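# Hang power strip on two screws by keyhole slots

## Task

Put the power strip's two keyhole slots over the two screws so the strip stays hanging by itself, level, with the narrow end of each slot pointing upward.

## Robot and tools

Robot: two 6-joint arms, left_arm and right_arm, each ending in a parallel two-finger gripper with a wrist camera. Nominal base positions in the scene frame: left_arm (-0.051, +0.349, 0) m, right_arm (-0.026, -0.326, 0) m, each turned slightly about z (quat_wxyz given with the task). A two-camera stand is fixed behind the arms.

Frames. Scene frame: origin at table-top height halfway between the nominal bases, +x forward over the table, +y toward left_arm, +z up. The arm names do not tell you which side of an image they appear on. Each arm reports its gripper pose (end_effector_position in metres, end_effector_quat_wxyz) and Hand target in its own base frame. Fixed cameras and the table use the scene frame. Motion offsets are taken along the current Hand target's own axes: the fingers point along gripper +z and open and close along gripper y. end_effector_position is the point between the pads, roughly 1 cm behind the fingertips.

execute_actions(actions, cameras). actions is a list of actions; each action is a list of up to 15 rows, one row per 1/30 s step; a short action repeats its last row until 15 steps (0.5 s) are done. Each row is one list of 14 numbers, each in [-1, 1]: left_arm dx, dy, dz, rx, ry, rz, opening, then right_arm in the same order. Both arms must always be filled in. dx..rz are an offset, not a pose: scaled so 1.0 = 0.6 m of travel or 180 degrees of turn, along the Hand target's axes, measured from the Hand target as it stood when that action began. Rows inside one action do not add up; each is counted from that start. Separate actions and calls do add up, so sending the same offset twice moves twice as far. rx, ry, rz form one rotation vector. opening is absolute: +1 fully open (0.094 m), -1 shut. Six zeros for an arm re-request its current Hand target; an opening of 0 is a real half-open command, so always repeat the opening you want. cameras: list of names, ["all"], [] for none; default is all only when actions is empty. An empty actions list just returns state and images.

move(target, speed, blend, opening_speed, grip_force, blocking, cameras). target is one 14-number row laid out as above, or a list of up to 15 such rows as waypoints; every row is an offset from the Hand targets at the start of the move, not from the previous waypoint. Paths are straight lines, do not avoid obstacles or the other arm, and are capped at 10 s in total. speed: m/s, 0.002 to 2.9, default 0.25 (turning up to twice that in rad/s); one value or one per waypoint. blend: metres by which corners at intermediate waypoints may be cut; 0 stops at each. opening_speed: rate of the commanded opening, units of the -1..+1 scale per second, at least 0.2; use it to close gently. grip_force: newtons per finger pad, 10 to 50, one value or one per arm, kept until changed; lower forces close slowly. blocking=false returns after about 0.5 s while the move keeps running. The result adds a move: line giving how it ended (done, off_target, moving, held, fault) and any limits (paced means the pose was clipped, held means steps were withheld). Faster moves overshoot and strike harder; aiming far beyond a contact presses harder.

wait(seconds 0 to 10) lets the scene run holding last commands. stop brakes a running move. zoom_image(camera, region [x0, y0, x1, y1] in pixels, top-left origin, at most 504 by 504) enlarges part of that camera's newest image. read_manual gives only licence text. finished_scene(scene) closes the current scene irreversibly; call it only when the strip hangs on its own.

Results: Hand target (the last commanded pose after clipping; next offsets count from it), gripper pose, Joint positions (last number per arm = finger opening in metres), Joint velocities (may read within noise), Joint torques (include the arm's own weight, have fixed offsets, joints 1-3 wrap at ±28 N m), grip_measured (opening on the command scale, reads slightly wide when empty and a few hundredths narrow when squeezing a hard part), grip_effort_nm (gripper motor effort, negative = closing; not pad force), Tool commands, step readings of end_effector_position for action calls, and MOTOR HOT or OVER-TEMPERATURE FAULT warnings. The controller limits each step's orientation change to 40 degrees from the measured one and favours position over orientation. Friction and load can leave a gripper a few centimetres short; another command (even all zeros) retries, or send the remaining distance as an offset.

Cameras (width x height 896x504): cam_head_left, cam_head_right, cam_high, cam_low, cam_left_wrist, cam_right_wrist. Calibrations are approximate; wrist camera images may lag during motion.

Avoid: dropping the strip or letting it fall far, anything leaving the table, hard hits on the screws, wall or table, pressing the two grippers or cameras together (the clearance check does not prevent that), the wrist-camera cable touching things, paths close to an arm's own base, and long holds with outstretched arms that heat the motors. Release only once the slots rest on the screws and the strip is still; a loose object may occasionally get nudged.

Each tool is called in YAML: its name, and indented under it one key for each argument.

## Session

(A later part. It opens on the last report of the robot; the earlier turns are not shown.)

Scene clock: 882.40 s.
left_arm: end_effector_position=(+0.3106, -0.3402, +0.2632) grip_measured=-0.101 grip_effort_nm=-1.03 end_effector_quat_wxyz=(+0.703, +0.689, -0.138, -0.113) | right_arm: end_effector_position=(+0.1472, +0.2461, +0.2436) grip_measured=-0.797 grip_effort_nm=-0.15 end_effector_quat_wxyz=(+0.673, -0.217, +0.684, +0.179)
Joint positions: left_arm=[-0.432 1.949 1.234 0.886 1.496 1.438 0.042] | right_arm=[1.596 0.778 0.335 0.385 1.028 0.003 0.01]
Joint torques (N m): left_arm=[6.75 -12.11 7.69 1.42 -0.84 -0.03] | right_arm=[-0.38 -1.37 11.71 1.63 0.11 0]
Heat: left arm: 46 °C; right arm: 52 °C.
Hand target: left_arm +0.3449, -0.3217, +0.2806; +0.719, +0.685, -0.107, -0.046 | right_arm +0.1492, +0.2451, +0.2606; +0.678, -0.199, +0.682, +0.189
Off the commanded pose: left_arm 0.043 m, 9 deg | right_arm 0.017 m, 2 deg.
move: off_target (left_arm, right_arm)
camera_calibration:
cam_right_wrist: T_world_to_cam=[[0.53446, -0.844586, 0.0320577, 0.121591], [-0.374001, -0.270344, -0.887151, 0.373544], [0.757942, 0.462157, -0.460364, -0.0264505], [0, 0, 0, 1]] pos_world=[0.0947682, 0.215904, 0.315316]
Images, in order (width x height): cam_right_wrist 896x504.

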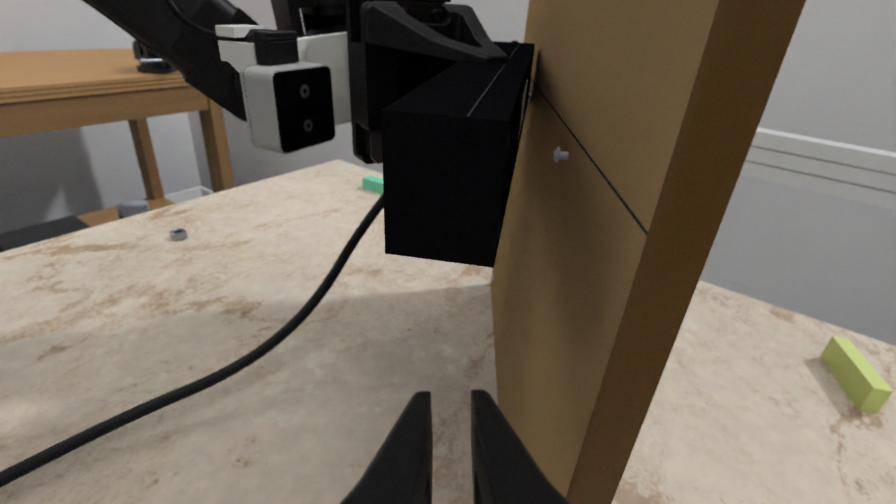

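move:
  target: [-0.133,0,-0.1,0,0,0,-0.35,0,0,0,0,0,0,-0.8]
  speed: 0.15
  cameras: ["cam_right_wrist"]

zoom_image:
  camera: "cam_right_wrist"
  region: [300, 20, 580, 300]

Scene clock: 890.67 s.
left_arm: end_effector_position=(+0.2847, -0.2501, +0.2597) grip_measured=-0.101 grip_effort_nm=-1.03 end_effector_quat_wxyz=(+0.705, +0.702, -0.078, -0.070) | right_arm: end_effector_position=(+0.1472, +0.2461, +0.2436) grip_measured=-0.797 grip_effort_nm=-0.15 end_effector_quat_wxyz=(+0.673, -0.217, +0.684, +0.179)
Joint positions: left_arm=[-0.228 1.671 0.877 0.947 1.552 1.43 0.042] | right_arm=[1.596 0.778 0.335 0.385 1.028 0.003 0.01]
Joint torques (N m): left_arm=[0.73 -9.78 6.52 1.55 -0.05 0.12] | right_arm=[-0.49 -1.5 11.73 1.65 0.12 0]
Heat: left arm: 44 °C; right arm: 52 °C.
Hand target: left_arm +0.2803, -0.2462, +0.2710; +0.719, +0.685, -0.107, -0.046 | right_arm +0.1492, +0.2451, +0.2606; +0.678, -0.199, +0.682, +0.189
Off the commanded pose: left_arm 0.013 m, 5 deg | right_arm 0.017 m, 2 deg.
joint sent to its limit (left arm) — joint 5 (wrist yaw), upper limit. The joint targets still meet the commanded pose.
move: off_target (left_arm, right_arm)
camera_calibration:
cam_right_wrist: T_world_to_cam=[[0.53446, -0.844586, 0.0320577, 0.121591], [-0.374001, -0.270344, -0.887151, 0.373544], [0.757942, 0.462157, -0.460364, -0.0264505], [0, 0, 0, 1]] pos_world=[0.0947682, 0.215904, 0.315316]
Images, in order (width x height): cam_right_wrist 896x504.

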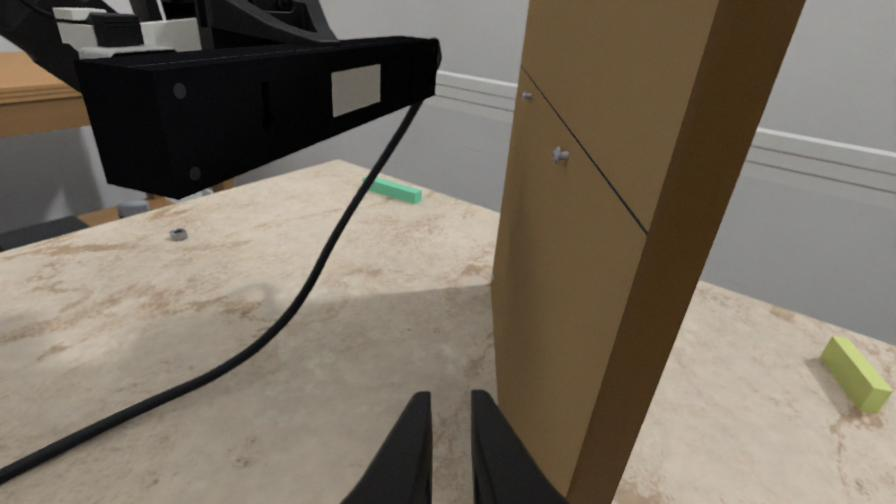

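Scaled by 1.800 from the camera's 896x504 image, which has a finer 1280x720 frame.

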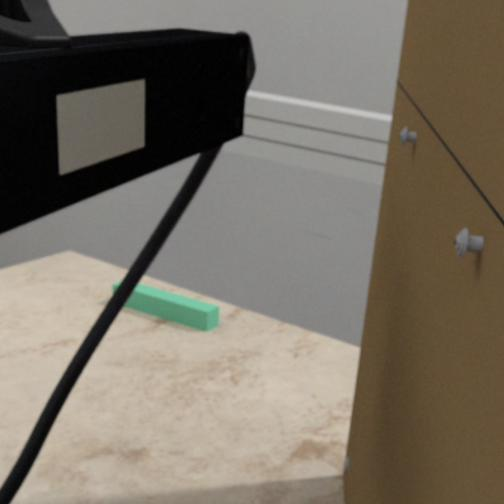

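Excellent; the back is visible.

zoom_image:
  camera: "cam_right_wrist"
  region: [70, 30, 270, 200]

zoom_image:
  camera: "cam_right_wrist"
  region: [370, 30, 450, 110]

zoom_image:
  camera: "cam_right_wrist"
  region: [230, 60, 310, 140]

Scaled by 2.520 from the camera's 896x504 image, which has a finer 1280x720 frame.

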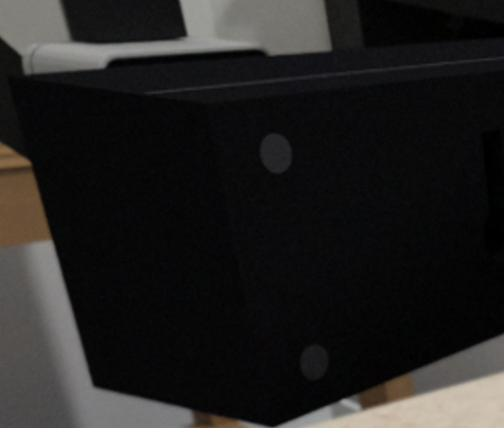

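Scaled by 6.300 from the camera's 896x504 image, which has a finer 1280x720 frame.

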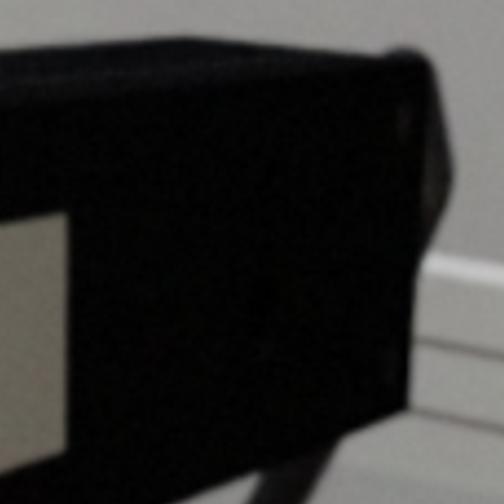

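Scaled by 6.300 from the camera's 896x504 image, which has a finer 1280x720 frame.

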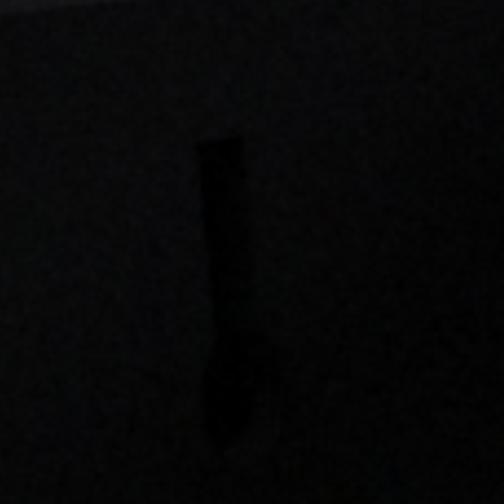

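execute_actions:
  actions: []
  cameras: ["cam_head_left","cam_head_right"]

Scene clock: 911.70 s.
left_arm: end_effector_position=(+0.2846, -0.2501, +0.2597) grip_measured=-0.101 grip_effort_nm=-1.03 end_effector_quat_wxyz=(+0.705, +0.702, -0.078, -0.070) | right_arm: end_effector_position=(+0.1472, +0.2461, +0.2436) grip_measured=-0.797 grip_effort_nm=-0.15 end_effector_quat_wxyz=(+0.673, -0.217, +0.684, +0.179)
Joint positions: left_arm=[-0.228 1.671 0.877 0.947 1.553 1.43 0.042] | right_arm=[1.596 0.778 0.335 0.385 1.028 0.003 0.01]
Joint velocities: within noise
Joint torques (N m): left_arm=[0.66 -9.77 6.52 1.55 -0.06 0.12] | right_arm=[-0.4 -1.42 11.64 1.66 0.14 0.01]
Heat: left arm: 42 °C; right arm: 52 °C.
Hand target: left_arm +0.2802, -0.2462, +0.2710; +0.719, +0.685, -0.107, -0.046 | right_arm +0.1492, +0.2451, +0.2606; +0.678, -0.199, +0.682, +0.189
Tool commands: left_gripper/opening=-0.35 right_gripper/opening=-0.8
Off the commanded pose: left_arm 0.013 m, 5 deg | right_arm 0.017 m, 2 deg.
Images, in order (width x height): cam_head_left 896x504, cam_head_right 896x504.

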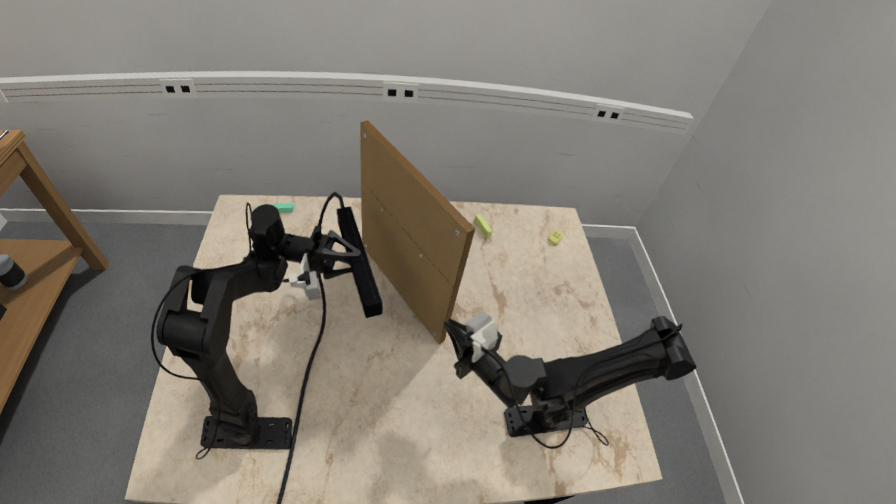

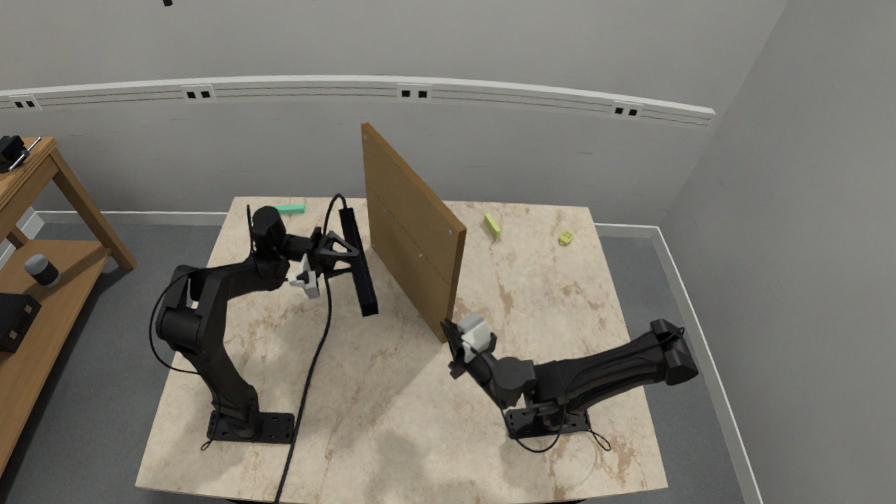

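zoom_image:
  camera: "cam_head_right"
  region: [340, 160, 480, 300]

move:
  target: [0.086,0,0.119,0,0,0,-0.35,0,0,0,0,0,0,-0.8]
  speed: 0.15
  cameras: ["cam_head_right","cam_right_wrist"]

zoom_image:
  camera: "cam_head_right"
  region: [340, 160, 480, 300]

zoom_image:
  camera: "cam_right_wrist"
  region: [420, 20, 640, 240]

Scaled by 3.600 from the camera's 896x504 image, which has a finer 1280x720 frame.

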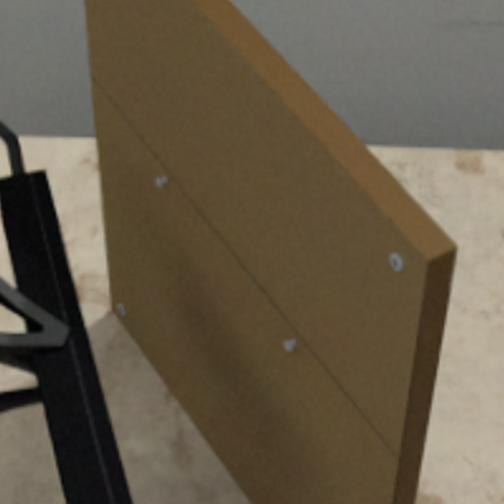

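Scene clock: 916.23 s.
left_arm: end_effector_position=(+0.3049, -0.3221, +0.2642) grip_measured=-0.101 grip_effort_nm=-1.03 end_effector_quat_wxyz=(+0.711, +0.692, -0.090, -0.082) | right_arm: end_effector_position=(+0.1472, +0.2461, +0.2436) grip_measured=-0.797 grip_effort_nm=-0.15 end_effector_quat_wxyz=(+0.673, -0.217, +0.684, +0.179)
Joint positions: left_arm=[-0.402 1.837 1.08 0.916 1.411 1.429 0.042] | right_arm=[1.596 0.778 0.335 0.385 1.028 0.003 0.01]
Joint torques (N m): left_arm=[-0.34 -8.29 10.97 1.42 -0.41 0.21] | right_arm=[-0.34 -1.31 11.63 1.66 0.14 0.02]
Heat: left arm: 42 °C; right arm: 52 °C.
Hand target: left_arm +0.3150, -0.3267, +0.2784; +0.719, +0.685, -0.106, -0.046 | right_arm +0.1492, +0.2451, +0.2606; +0.678, -0.199, +0.682, +0.189
Off the commanded pose: left_arm 0.018 m, 5 deg | right_arm 0.017 m, 2 deg.
move: off_target (left_arm, right_arm)
camera_calibration:
cam_right_wrist: T_world_to_cam=[[0.53446, -0.844586, 0.0320577, 0.121591], [-0.374001, -0.270344, -0.887151, 0.373544], [0.757942, 0.462157, -0.460364, -0.0264505], [0, 0, 0, 1]] pos_world=[0.0947682, 0.215904, 0.315316]
Images, in order (width x height): cam_head_right 896x504, cam_right_wrist 896x504.

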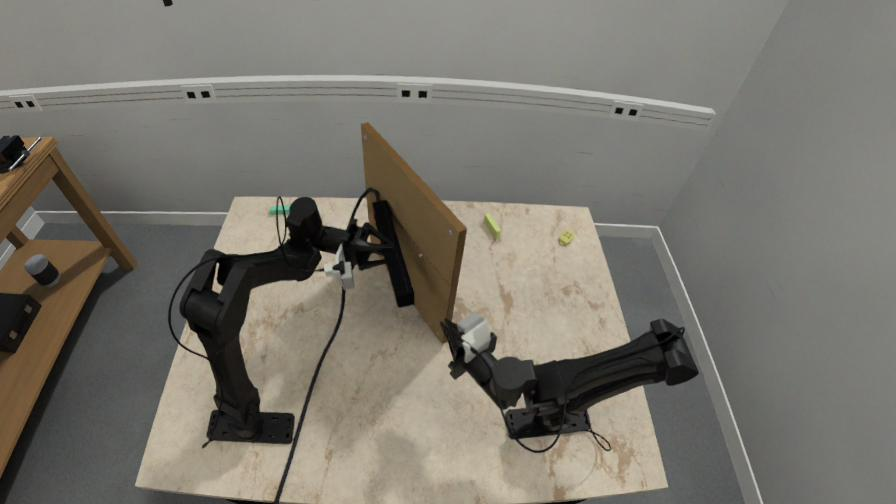

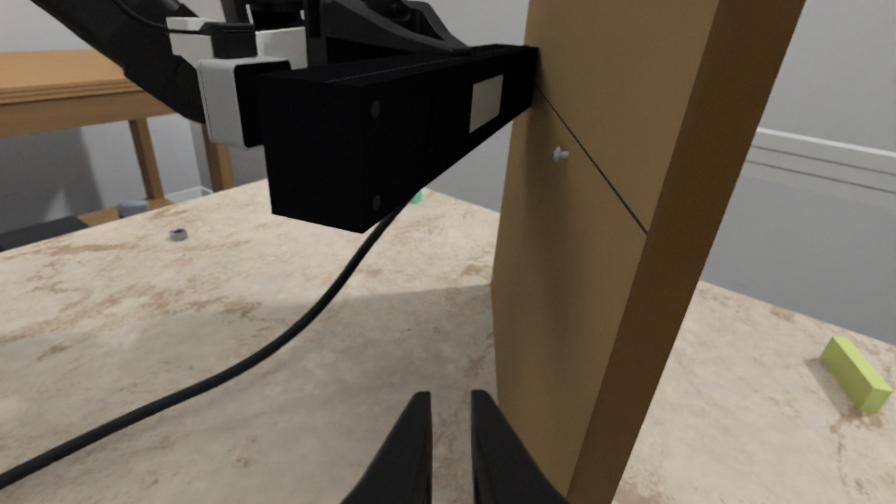

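Scaled by 3.600 from the camera's 896x504 image, which has a finer 1280x720 frame.

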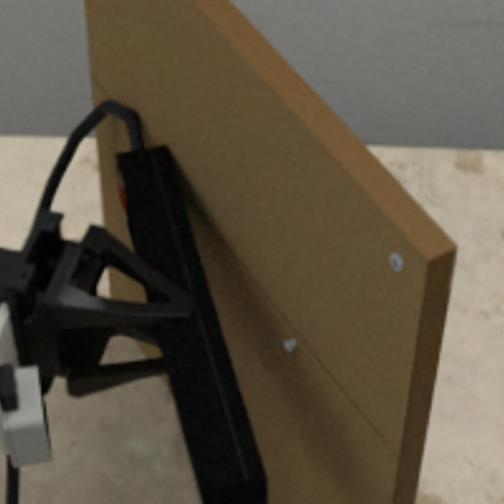

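Scaled by 2.291 from the camera's 896x504 image, which has a finer 1280x720 frame.

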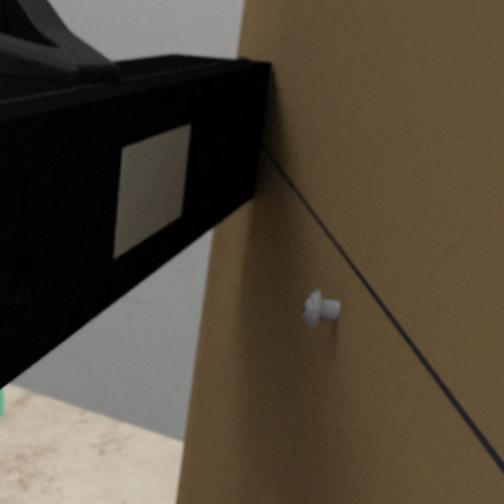

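move:
  target: [0,0,-0.03,0,0.06,0,-0.35,0,0,0,0,0,0,-0.8]
  speed: 0.12
  cameras: ["cam_head_right","cam_right_wrist"]

zoom_image:
  camera: "cam_head_right"
  region: [340, 160, 480, 300]

zoom_image:
  camera: "cam_right_wrist"
  region: [420, 20, 640, 240]

Scene clock: 922.77 s.
left_arm: end_effector_position=(+0.3207, -0.3137, +0.2589) grip_measured=-0.101 grip_effort_nm=-1.03 end_effector_quat_wxyz=(+0.718, +0.696, -0.012, -0.018) | right_arm: end_effector_position=(+0.1472, +0.2461, +0.2436) grip_measured=-0.797 grip_effort_nm=-0.15 end_effector_quat_wxyz=(+0.673, -0.217, +0.684, +0.179)
Joint positions: left_arm=[-0.389 1.757 0.97 0.877 1.223 1.479 0.042] | right_arm=[1.596 0.778 0.335 0.385 1.028 0.003 0.01]
Joint torques (N m): left_arm=[0.65 -11.41 7.06 1.77 -0.13 0.23] | right_arm=[-0.35 -1.42 11.71 1.66 0.12 -0.01]
Heat: left arm: 43 °C; right arm: 53 °C.
Hand target: left_arm +0.3189, -0.3092, +0.2779; +0.726, +0.686, -0.038, +0.019 | right_arm +0.1492, +0.2451, +0.2606; +0.678, -0.199, +0.682, +0.189
Off the commanded pose: left_arm 0.019 m, 5 deg | right_arm 0.017 m, 2 deg.
move: off_target (left_arm, right_arm)
camera_calibration:
cam_right_wrist: T_world_to_cam=[[0.53446, -0.844586, 0.0320577, 0.121591], [-0.374001, -0.270344, -0.887151, 0.373544], [0.757942, 0.462157, -0.460364, -0.0264505], [0, 0, 0, 1]] pos_world=[0.0947682, 0.215904, 0.315316]
Images, in order (width x height): cam_head_right 896x504, cam_right_wrist 896x504.

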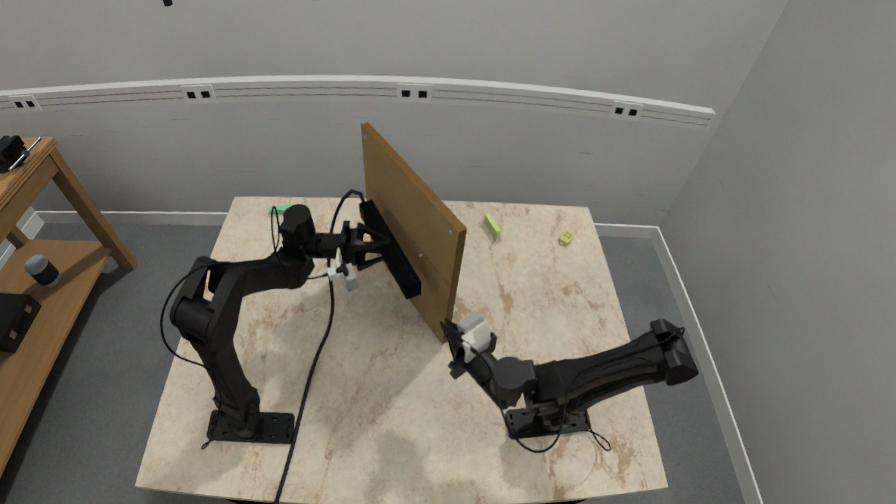

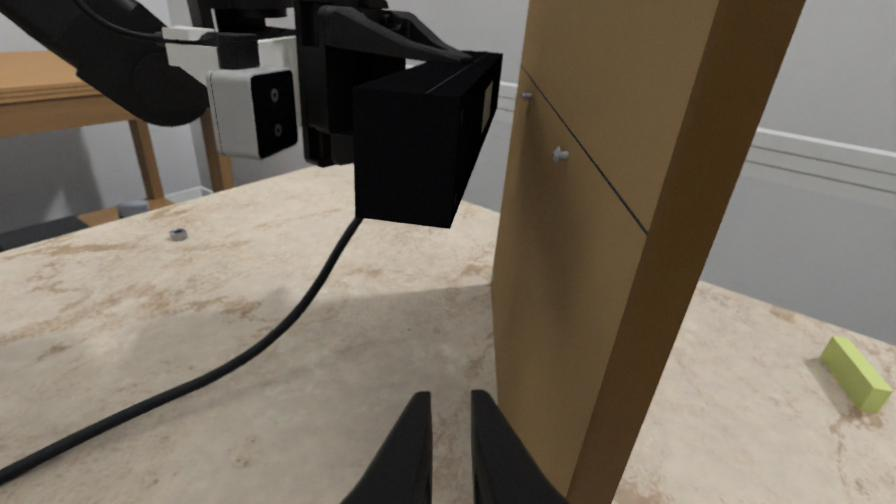

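Scaled by 3.600 from the camera's 896x504 image, which has a finer 1280x720 frame.

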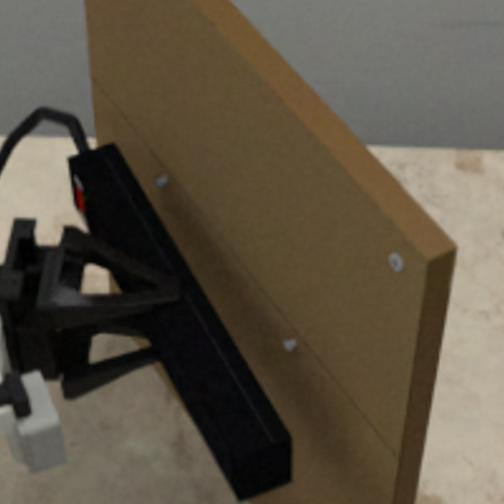

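Scaled by 2.291 from the camera's 896x504 image, which has a finer 1280x720 frame.

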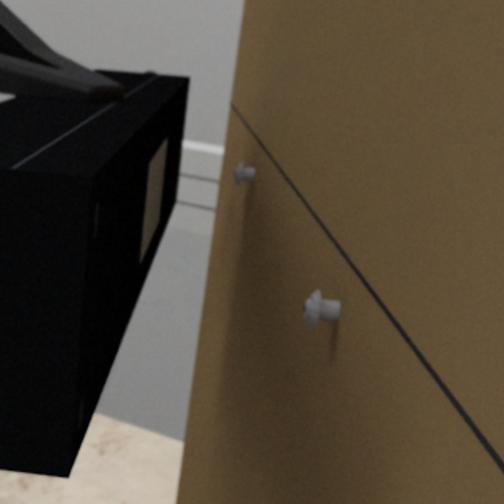

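move:
  target: [0.034,-0.005,-0.024,0,0.03,0.012,-0.35,0,0,0,0,0,0,-0.8]
  speed: 0.12
  cameras: ["cam_head_right","cam_right_wrist"]

zoom_image:
  camera: "cam_head_right"
  region: [340, 160, 480, 300]

zoom_image:
  camera: "cam_right_wrist"
  region: [420, 20, 640, 240]

Scene clock: 941.13 s.
left_arm: end_effector_position=(+0.3418, -0.3000, +0.2557) grip_measured=-0.101 grip_effort_nm=-1.03 end_effector_quat_wxyz=(+0.717, +0.696, +0.013, +0.025) | right_arm: end_effector_position=(+0.1472, +0.2461, +0.2436) grip_measured=-0.797 grip_effort_nm=-0.15 end_effector_quat_wxyz=(+0.673, -0.217, +0.684, +0.179)
Joint positions: left_arm=[-0.349 1.757 0.959 0.876 1.166 1.516 0.042] | right_arm=[1.596 0.778 0.335 0.385 1.028 0.003 0.01]
Joint torques (N m): left_arm=[0.58 -11.11 7.04 1.96 -0.11 0.21] | right_arm=[-0.39 -1.46 11.77 1.6 0.14 0]
Heat: left arm: 43 °C; right arm: 53 °C.
Hand target: left_arm +0.3398, -0.2956, +0.2758; +0.727, +0.684, -0.017, +0.064 | right_arm +0.1492, +0.2451, +0.2606; +0.678, -0.199, +0.682, +0.189
Off the commanded pose: left_arm 0.021 m, 6 deg | right_arm 0.017 m, 2 deg.
move: off_target (left_arm, right_arm)
camera_calibration:
cam_right_wrist: T_world_to_cam=[[0.53446, -0.844586, 0.0320577, 0.121591], [-0.374001, -0.270344, -0.887151, 0.373544], [0.757942, 0.462157, -0.460364, -0.0264505], [0, 0, 0, 1]] pos_world=[0.0947682, 0.215904, 0.315316]
Images, in order (width x height): cam_head_right 896x504, cam_right_wrist 896x504.

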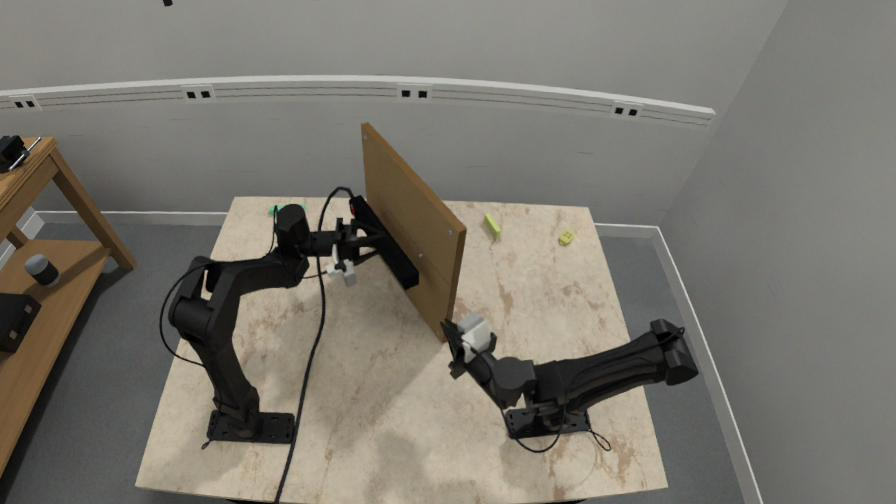

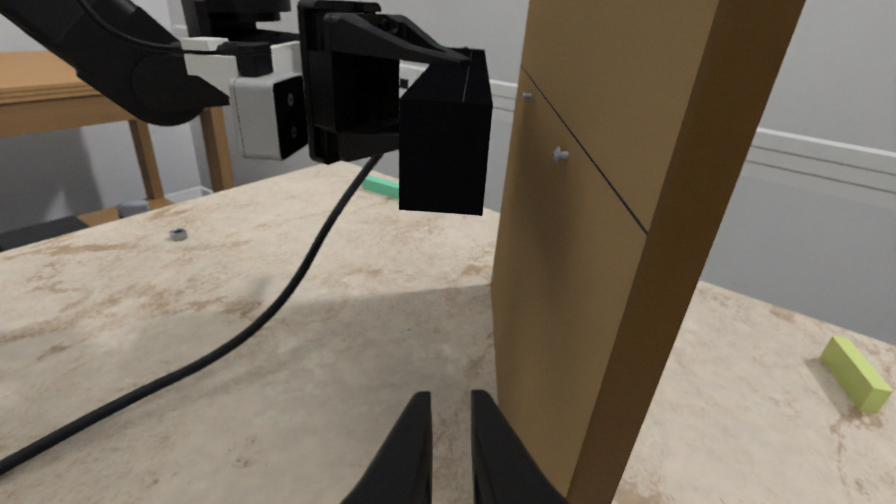

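Scaled by 3.600 from the camera's 896x504 image, which has a finer 1280x720 frame.

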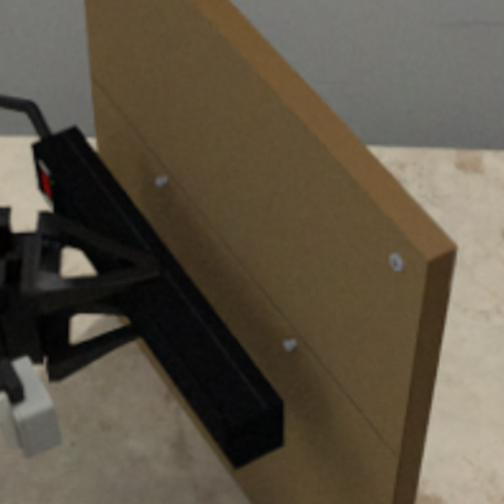

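Scaled by 2.291 from the camera's 896x504 image, which has a finer 1280x720 frame.

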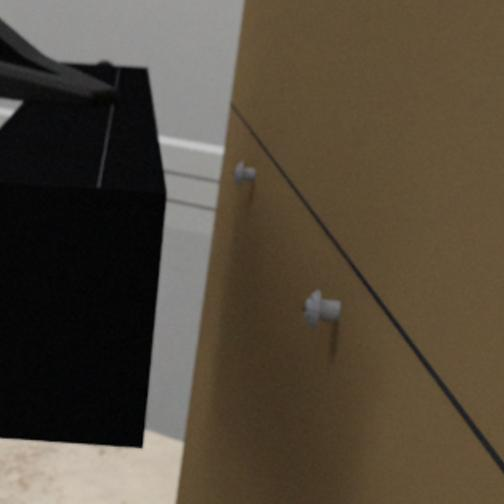

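move:
  target: [0.037,-0.002,0.063,0,-0.005,0,-0.35,0,0,0,0,0,0,-0.8]
  speed: 0.08
  cameras: ["cam_head_right","cam_right_wrist"]

zoom_image:
  camera: "cam_head_right"
  region: [340, 160, 480, 300]

zoom_image:
  camera: "cam_right_wrist"
  region: [420, 20, 640, 240]

Scene clock: 948.17 s.
left_arm: end_effector_position=(+0.3597, -0.3272, +0.2597) grip_measured=-0.101 grip_effort_nm=-1.03 end_effector_quat_wxyz=(+0.717, +0.697, +0.010, +0.027) | right_arm: end_effector_position=(+0.1472, +0.2461, +0.2436) grip_measured=-0.797 grip_effort_nm=-0.15 end_effector_quat_wxyz=(+0.673, -0.217, +0.684, +0.179)
Joint positions: left_arm=[-0.401 1.838 1.086 0.819 1.116 1.534 0.042] | right_arm=[1.596 0.778 0.335 0.385 1.028 0.003 0.01]
Joint torques (N m): left_arm=[-0.53 -8.59 11.32 1.87 -0.09 0.22] | right_arm=[-0.38 -1.48 11.67 1.66 0.13 0]
Heat: left arm: 44 °C; right arm: 53 °C.
Hand target: left_arm +0.3643, -0.3317, +0.2795; +0.727, +0.684, -0.023, +0.059 | right_arm +0.1492, +0.2451, +0.2606; +0.678, -0.199, +0.682, +0.189
Off the commanded pose: left_arm 0.021 m, 6 deg | right_arm 0.017 m, 2 deg.
move: off_target (left_arm, right_arm)
camera_calibration:
cam_right_wrist: T_world_to_cam=[[0.53446, -0.844586, 0.0320577, 0.121591], [-0.374001, -0.270344, -0.887151, 0.373544], [0.757942, 0.462157, -0.460364, -0.0264505], [0, 0, 0, 1]] pos_world=[0.0947682, 0.215904, 0.315316]
Images, in order (width x height): cam_head_right 896x504, cam_right_wrist 896x504.

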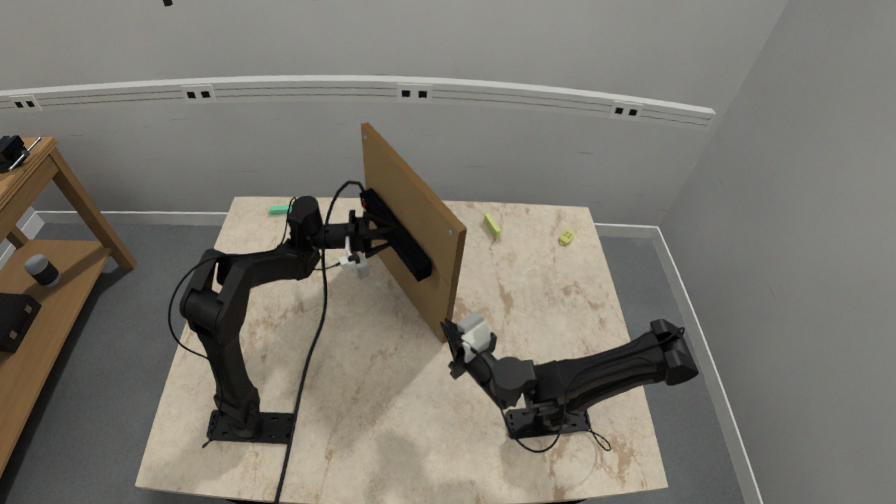

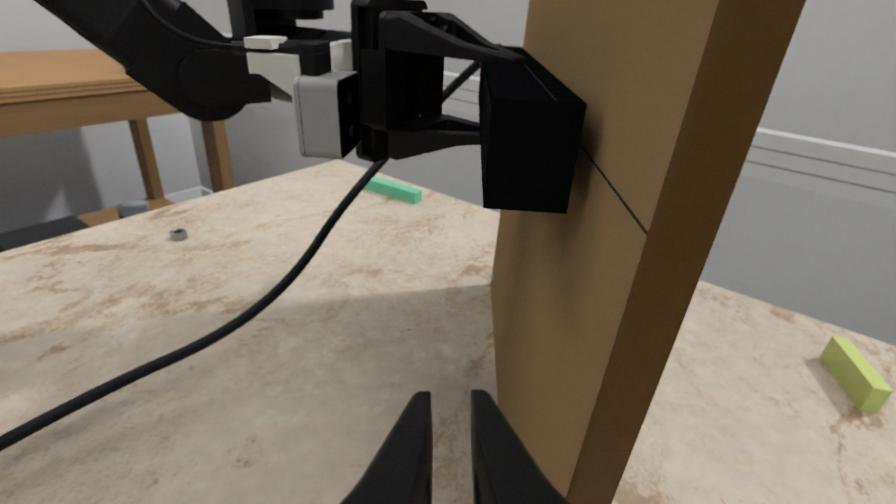

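Scaled by 3.600 from the camera's 896x504 image, which has a finer 1280x720 frame.

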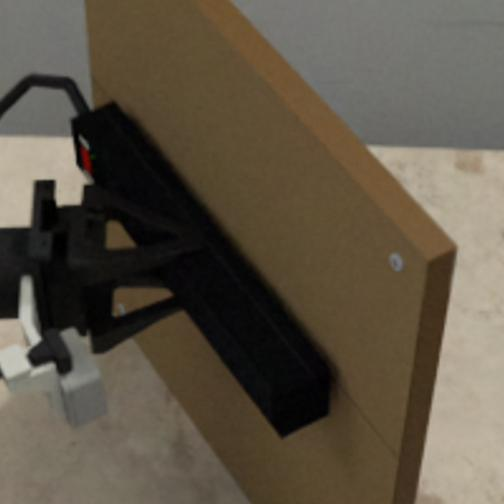

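Scaled by 2.291 from the camera's 896x504 image, which has a finer 1280x720 frame.

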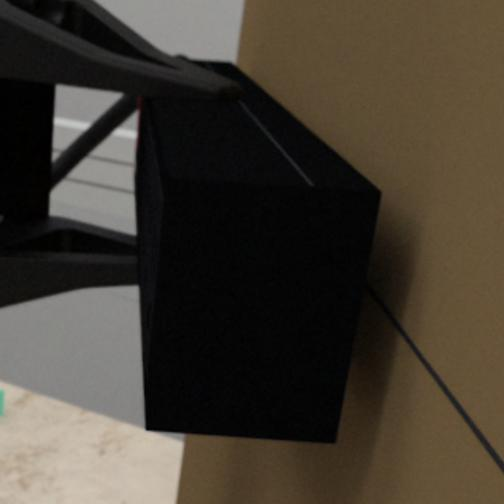

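move:
  target: [0.008,-0.008,0.013,0,0,-0.002,-0.35,0,0,0,0,0,0,-0.8]
  speed: 0.04

move:
  target: [0,-0.006,0,0,0,0,-0.35,0,0,0,0,0,0,-0.8]
  speed: 0.04

move:
  target: [0,-0.006,0,0,0,0,-0.35,0,0,0,0,0,0,-0.8]
  speed: 0.04
  cameras: ["cam_right_wrist"]

zoom_image:
  camera: "cam_right_wrist"
  region: [420, 20, 640, 240]

Scene clock: 954.00 s.
left_arm: end_effector_position=(+0.3602, -0.3282, +0.2591) grip_measured=-0.101 grip_effort_nm=-1.03 end_effector_quat_wxyz=(+0.717, +0.697, +0.003, +0.022) | right_arm: end_effector_position=(+0.1472, +0.2461, +0.2436) grip_measured=-0.797 grip_effort_nm=-0.15 end_effector_quat_wxyz=(+0.673, -0.217, +0.684, +0.179)
Joint positions: left_arm=[-0.399 1.852 1.102 0.818 1.136 1.534 0.042] | right_arm=[1.596 0.778 0.335 0.385 1.028 0.003 0.01]
Joint torques (N m): left_arm=[-1.91 -7.23 12.4 1.89 -0.4 0.17] | right_arm=[-0.35 -1.44 11.6 1.62 0.11 0.02]
Heat: left arm: 43 °C; right arm: 53 °C.
Hand target: left_arm +0.3701, -0.3395, +0.2758; +0.727, +0.684, -0.021, +0.057 | right_arm +0.1492, +0.2451, +0.2606; +0.678, -0.199, +0.682, +0.189
Off the commanded pose: left_arm 0.022 m, 5 deg | right_arm 0.017 m, 2 deg.
move: off_target (left_arm, right_arm)

Scene clock: 954.83 s.
left_arm: end_effector_position=(+0.3603, -0.3281, +0.2584) grip_measured=-0.101 grip_effort_nm=-1.02 end_effector_quat_wxyz=(+0.718, +0.696, -0.001, +0.023) | right_arm: end_effector_position=(+0.1472, +0.2461, +0.2436) grip_measured=-0.797 grip_effort_nm=-0.15 end_effector_quat_wxyz=(+0.673, -0.217, +0.684, +0.179)
Joint positions: left_arm=[-0.398 1.858 1.102 0.833 1.141 1.534 0.042] | right_arm=[1.596 0.778 0.335 0.385 1.028 0.003 0.01]
Joint torques (N m): left_arm=[-2 -7.08 11.99 1.86 -0.47 0.18] | right_arm=[-0.42 -1.47 11.67 1.63 0.13 0]
Heat: left arm: 43 °C; right arm: 53 °C.
Hand target: left_arm +0.3706, -0.3396, +0.2723; +0.727, +0.684, -0.021, +0.057 | right_arm +0.1492, +0.2451, +0.2606; +0.678, -0.199, +0.682, +0.189
Off the commanded pose: left_arm 0.021 m, 5 deg | right_arm 0.017 m, 2 deg.
move: off_target (left_arm, right_arm)

Scene clock: 955.67 s.
left_arm: end_effector_position=(+0.3602, -0.3281, +0.2576) grip_measured=-0.101 grip_effort_nm=-1.03 end_effector_quat_wxyz=(+0.719, +0.694, -0.006, +0.024) | right_arm: end_effector_position=(+0.1472, +0.2461, +0.2436) grip_measured=-0.797 grip_effort_nm=-0.15 end_effector_quat_wxyz=(+0.673, -0.217, +0.684, +0.179)
Joint positions: left_arm=[-0.397 1.865 1.102 0.851 1.148 1.534 0.042] | right_arm=[1.596 0.778 0.335 0.385 1.028 0.003 0.01]
Joint torques (N m): left_arm=[-2.1 -7.02 11.56 1.81 -0.53 0.17] | right_arm=[-0.4 -1.48 11.7 1.63 0.14 -0.01]
Heat: left arm: 43 °C; right arm: 53 °C.
Hand target: left_arm +0.3709, -0.3399, +0.2687; +0.727, +0.684, -0.021, +0.057 | right_arm +0.1492, +0.2451, +0.2606; +0.678, -0.199, +0.682, +0.189
Off the commanded pose: left_arm 0.019 m, 4 deg | right_arm 0.017 m, 2 deg.
move: off_target (left_arm, right_arm)
camera_calibration:
cam_right_wrist: T_world_to_cam=[[0.53446, -0.844586, 0.0320577, 0.121591], [-0.374001, -0.270344, -0.887151, 0.373544], [0.757942, 0.462157, -0.460364, -0.0264505], [0, 0, 0, 1]] pos_world=[0.0947682, 0.215904, 0.315316]
Images, in order (width x height): cam_right_wrist 896x504.

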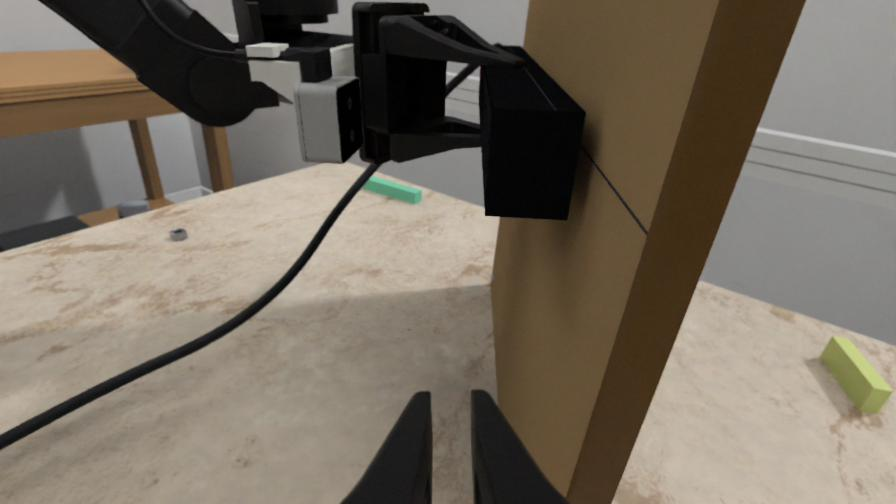

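Scaled by 2.291 from the camera's 896x504 image, which has a finer 1280x720 frame.

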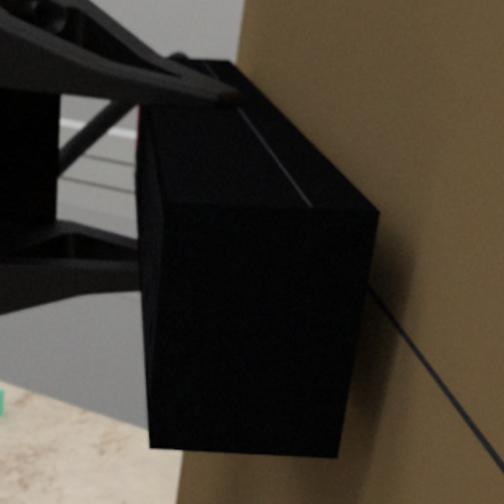

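move:
  target: [0.008,0.004,0.013,0,0.01,-0.02,-0.35,0,0,0,0,0,0,-0.8]
  speed: 0.04

move:
  target: [0,0.006,0,0,0.01,-0.012,-0.35,0,0,0,0,0,0,-0.8]
  speed: 0.04
  cameras: ["cam_right_wrist"]

zoom_image:
  camera: "cam_right_wrist"
  region: [420, 20, 640, 240]

Scene clock: 960.87 s.
left_arm: end_effector_position=(+0.3606, -0.3281, +0.2590) grip_measured=-0.101 grip_effort_nm=-1.03 end_effector_quat_wxyz=(+0.721, +0.693, +0.003, +0.017) | right_arm: end_effector_position=(+0.1472, +0.2461, +0.2436) grip_measured=-0.797 grip_effort_nm=-0.15 end_effector_quat_wxyz=(+0.673, -0.217, +0.684, +0.179)
Joint positions: left_arm=[-0.397 1.865 1.102 0.86 1.145 1.502 0.042] | right_arm=[1.596 0.778 0.335 0.385 1.028 0.003 0.01]
Joint torques (N m): left_arm=[-3.74 -7.17 12.49 1.55 -0.98 -0.05] | right_arm=[-0.35 -1.42 11.73 1.64 0.11 0]
Heat: left arm: 44 °C; right arm: 53 °C.
Hand target: left_arm +0.3757, -0.3473, +0.2721; +0.728, +0.684, +0.012, +0.045 | right_arm +0.1492, +0.2451, +0.2606; +0.678, -0.199, +0.682, +0.189
Off the commanded pose: left_arm 0.028 m, 4 deg | right_arm 0.017 m, 2 deg.
move: off_target (left_arm, right_arm)

Scene clock: 961.80 s.
left_arm: end_effector_position=(+0.3612, -0.3280, +0.2598) grip_measured=-0.101 grip_effort_nm=-1.03 end_effector_quat_wxyz=(+0.722, +0.692, +0.013, +0.009) | right_arm: end_effector_position=(+0.1472, +0.2461, +0.2436) grip_measured=-0.797 grip_effort_nm=-0.15 end_effector_quat_wxyz=(+0.673, -0.217, +0.684, +0.179)
Joint positions: left_arm=[-0.397 1.865 1.102 0.865 1.141 1.474 0.042] | right_arm=[1.596 0.778 0.335 0.385 1.028 0.003 0.01]
Joint torques (N m): left_arm=[-4.26 -9.02 11.08 1.38 -1.29 -0.12] | right_arm=[-0.35 -1.25 11.59 1.65 0.1 -0.01]
Heat: left arm: 44 °C; right arm: 53 °C.
Hand target: left_arm +0.3756, -0.3471, +0.2756; +0.729, +0.682, +0.037, +0.042 | right_arm +0.1492, +0.2451, +0.2606; +0.678, -0.199, +0.682, +0.189
Off the commanded pose: left_arm 0.029 m, 5 deg | right_arm 0.017 m, 2 deg.
move: off_target (left_arm, right_arm)
camera_calibration:
cam_right_wrist: T_world_to_cam=[[0.53446, -0.844586, 0.0320577, 0.121591], [-0.374001, -0.270344, -0.887151, 0.373544], [0.757942, 0.462157, -0.460364, -0.0264505], [0, 0, 0, 1]] pos_world=[0.0947682, 0.215904, 0.315316]
Images, in order (width x height): cam_right_wrist 896x504.

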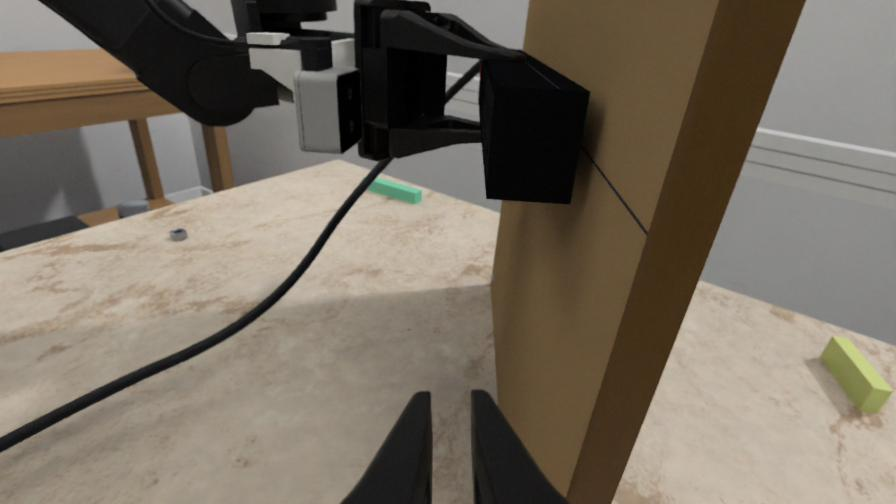

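Scaled by 2.291 from the camera's 896x504 image, which has a finer 1280x720 frame.

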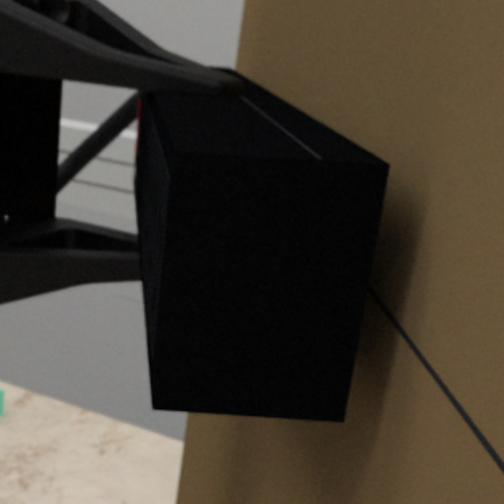

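move:
  target: [-0.013,0,0.009,0,0,0.012,-0.35,0,0,0,0,0,0,-0.8]
  speed: 0.04

move:
  target: [0,-0.004,0,0,0,0.016,-0.35,0,0,0,0,0,0,-0.8]
  speed: 0.04
  cameras: ["cam_right_wrist"]

zoom_image:
  camera: "cam_right_wrist"
  region: [420, 20, 640, 240]

Scene clock: 967.60 s.
left_arm: end_effector_position=(+0.3614, -0.3285, +0.2609) grip_measured=-0.101 grip_effort_nm=-1.03 end_effector_quat_wxyz=(+0.721, +0.693, +0.017, +0.011) | right_arm: end_effector_position=(+0.1472, +0.2461, +0.2436) grip_measured=-0.797 grip_effort_nm=-0.15 end_effector_quat_wxyz=(+0.673, -0.217, +0.684, +0.179)
Joint positions: left_arm=[-0.399 1.857 1.102 0.847 1.131 1.479 0.042] | right_arm=[1.596 0.778 0.335 0.385 1.028 0.003 0.01]
Joint torques (N m): left_arm=[-6.15 -9.55 9.69 1.56 -1.38 0.2] | right_arm=[-0.51 -1.44 11.56 1.67 0.1 0.04]
Heat: left arm: 45 °C; right arm: 53 °C.
Hand target: left_arm +0.3685, -0.3532, +0.2760; +0.728, +0.683, +0.024, +0.056 | right_arm +0.1492, +0.2451, +0.2606; +0.678, -0.199, +0.682, +0.189
Off the commanded pose: left_arm 0.030 m, 5 deg | right_arm 0.017 m, 2 deg.
move: off_target (left_arm, right_arm)

Scene clock: 968.50 s.
left_arm: end_effector_position=(+0.3613, -0.3286, +0.2606) grip_measured=-0.101 grip_effort_nm=-1.03 end_effector_quat_wxyz=(+0.720, +0.694, +0.014, +0.013) | right_arm: end_effector_position=(+0.1472, +0.2461, +0.2436) grip_measured=-0.797 grip_effort_nm=-0.15 end_effector_quat_wxyz=(+0.673, -0.217, +0.684, +0.179)
Joint positions: left_arm=[-0.399 1.857 1.102 0.843 1.131 1.489 0.042] | right_arm=[1.596 0.778 0.335 0.385 1.028 0.003 0.01]
Joint torques (N m): left_arm=[-6.13 -8.99 9.47 1.67 -1.37 0.57] | right_arm=[-0.5 -1.5 11.63 1.63 0.1 0.01]
Heat: left arm: 45 °C; right arm: 53 °C.
Hand target: left_arm +0.3686, -0.3535, +0.2735; +0.726, +0.683, +0.006, +0.074 | right_arm +0.1492, +0.2451, +0.2606; +0.678, -0.199, +0.682, +0.189
Off the commanded pose: left_arm 0.029 m, 7 deg | right_arm 0.017 m, 2 deg.
move: off_target (left_arm, right_arm)
camera_calibration:
cam_right_wrist: T_world_to_cam=[[0.53446, -0.844586, 0.0320577, 0.121591], [-0.374001, -0.270344, -0.887151, 0.373544], [0.757942, 0.462157, -0.460364, -0.0264505], [0, 0, 0, 1]] pos_world=[0.0947682, 0.215904, 0.315316]
Images, in order (width x height): cam_right_wrist 896x504.

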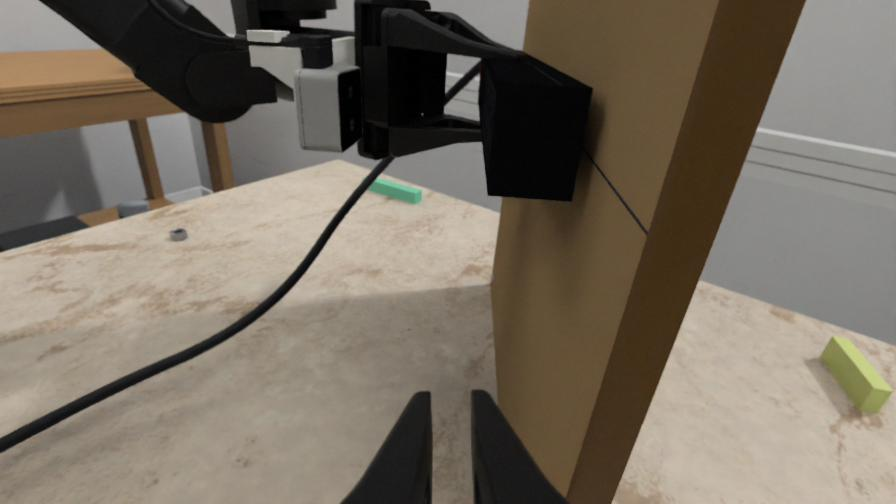

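Scaled by 2.291 from the camera's 896x504 image, which has a finer 1280x720 frame.

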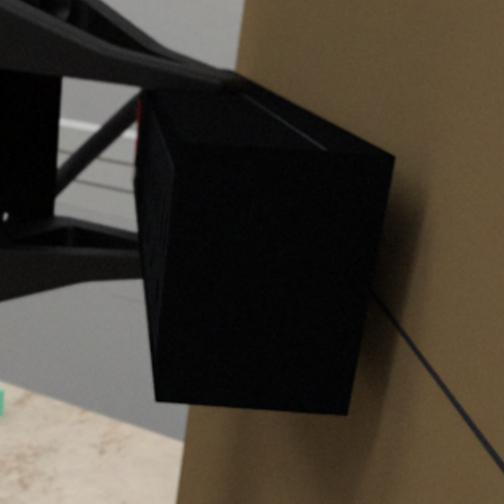

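move:
  target: [0,-0.004,0,0,0,0.025,-0.35,0,0,0,0,0,0,-0.8]
  speed: 0.04

move:
  target: [0,-0.006,0,0,0,0.02,-0.35,0,0,0,0,0,0,-0.8]
  speed: 0.04
  cameras: ["cam_right_wrist"]

zoom_image:
  camera: "cam_right_wrist"
  region: [420, 20, 640, 240]

Scene clock: 973.80 s.
left_arm: end_effector_position=(+0.3608, -0.3285, +0.2617) grip_measured=-0.101 grip_effort_nm=-1.03 end_effector_quat_wxyz=(+0.720, +0.693, -0.001, +0.028) | right_arm: end_effector_position=(+0.1472, +0.2461, +0.2436) grip_measured=-0.797 grip_effort_nm=-0.15 end_effector_quat_wxyz=(+0.673, -0.217, +0.684, +0.179)
Joint positions: left_arm=[-0.399 1.855 1.102 0.846 1.132 1.526 0.042] | right_arm=[1.596 0.778 0.335 0.385 1.028 0.003 0.01]
Joint torques (N m): left_arm=[-6.11 -8.24 9.31 1.75 -1.36 0.92] | right_arm=[-0.5 -1.46 11.62 1.68 0.12 -0.02]
Heat: left arm: 45 °C; right arm: 53 °C.
Hand target: left_arm +0.3688, -0.3536, +0.2711; +0.723, +0.683, -0.020, +0.102 | right_arm +0.1492, +0.2451, +0.2606; +0.678, -0.199, +0.682, +0.189
Off the commanded pose: left_arm 0.028 m, 9 deg | right_arm 0.017 m, 2 deg.
move: off_target (left_arm, right_arm)

Scene clock: 975.00 s.
left_arm: end_effector_position=(+0.3560, -0.3327, +0.2669) grip_measured=-0.101 grip_effort_nm=-1.03 end_effector_quat_wxyz=(+0.723, +0.687, -0.043, +0.062) | right_arm: end_effector_position=(+0.1472, +0.2461, +0.2436) grip_measured=-0.797 grip_effort_nm=-0.15 end_effector_quat_wxyz=(+0.673, -0.217, +0.684, +0.179)
Joint positions: left_arm=[-0.412 1.854 1.102 0.879 1.132 1.604 0.042] | right_arm=[1.596 0.778 0.335 0.385 1.028 0.003 0.01]
Joint torques (N m): left_arm=[-4.86 -7.32 9.03 1.5 -1.39 0.83] | right_arm=[-0.38 -1.43 11.71 1.64 0.11 0.03]
Heat: left arm: 45 °C; right arm: 53 °C.
Hand target: left_arm +0.3694, -0.3537, +0.2677; +0.719, +0.682, -0.042, +0.125 | right_arm +0.1492, +0.2451, +0.2606; +0.678, -0.199, +0.682, +0.189
Off the commanded pose: left_arm 0.025 m, 7 deg | right_arm 0.017 m, 2 deg.
move: off_target (left_arm, right_arm)
camera_calibration:
cam_right_wrist: T_world_to_cam=[[0.53446, -0.844586, 0.0320577, 0.121591], [-0.374001, -0.270344, -0.887151, 0.373544], [0.757942, 0.462157, -0.460364, -0.0264505], [0, 0, 0, 1]] pos_world=[0.0947682, 0.215904, 0.315316]
Images, in order (width x height): cam_right_wrist 896x504.

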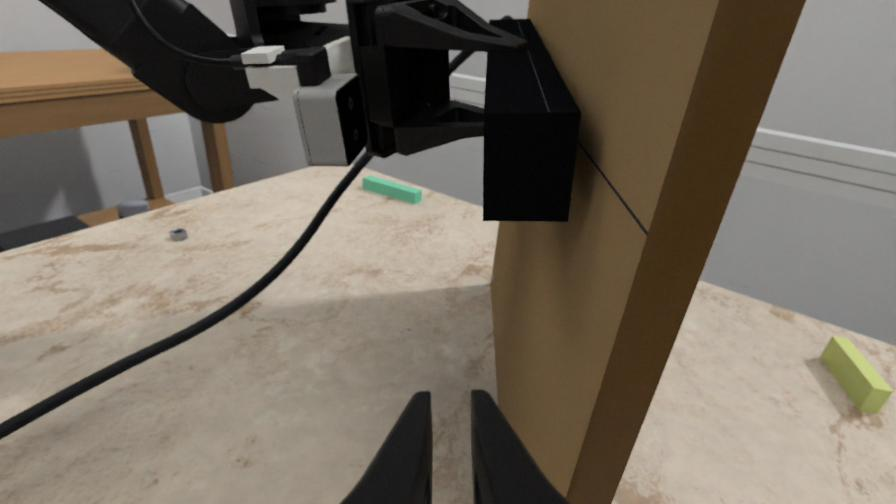

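Scaled by 2.291 from the camera's 896x504 image, which has a finer 1280x720 frame.

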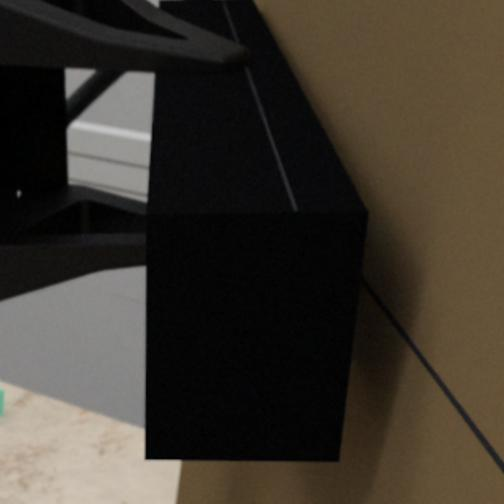

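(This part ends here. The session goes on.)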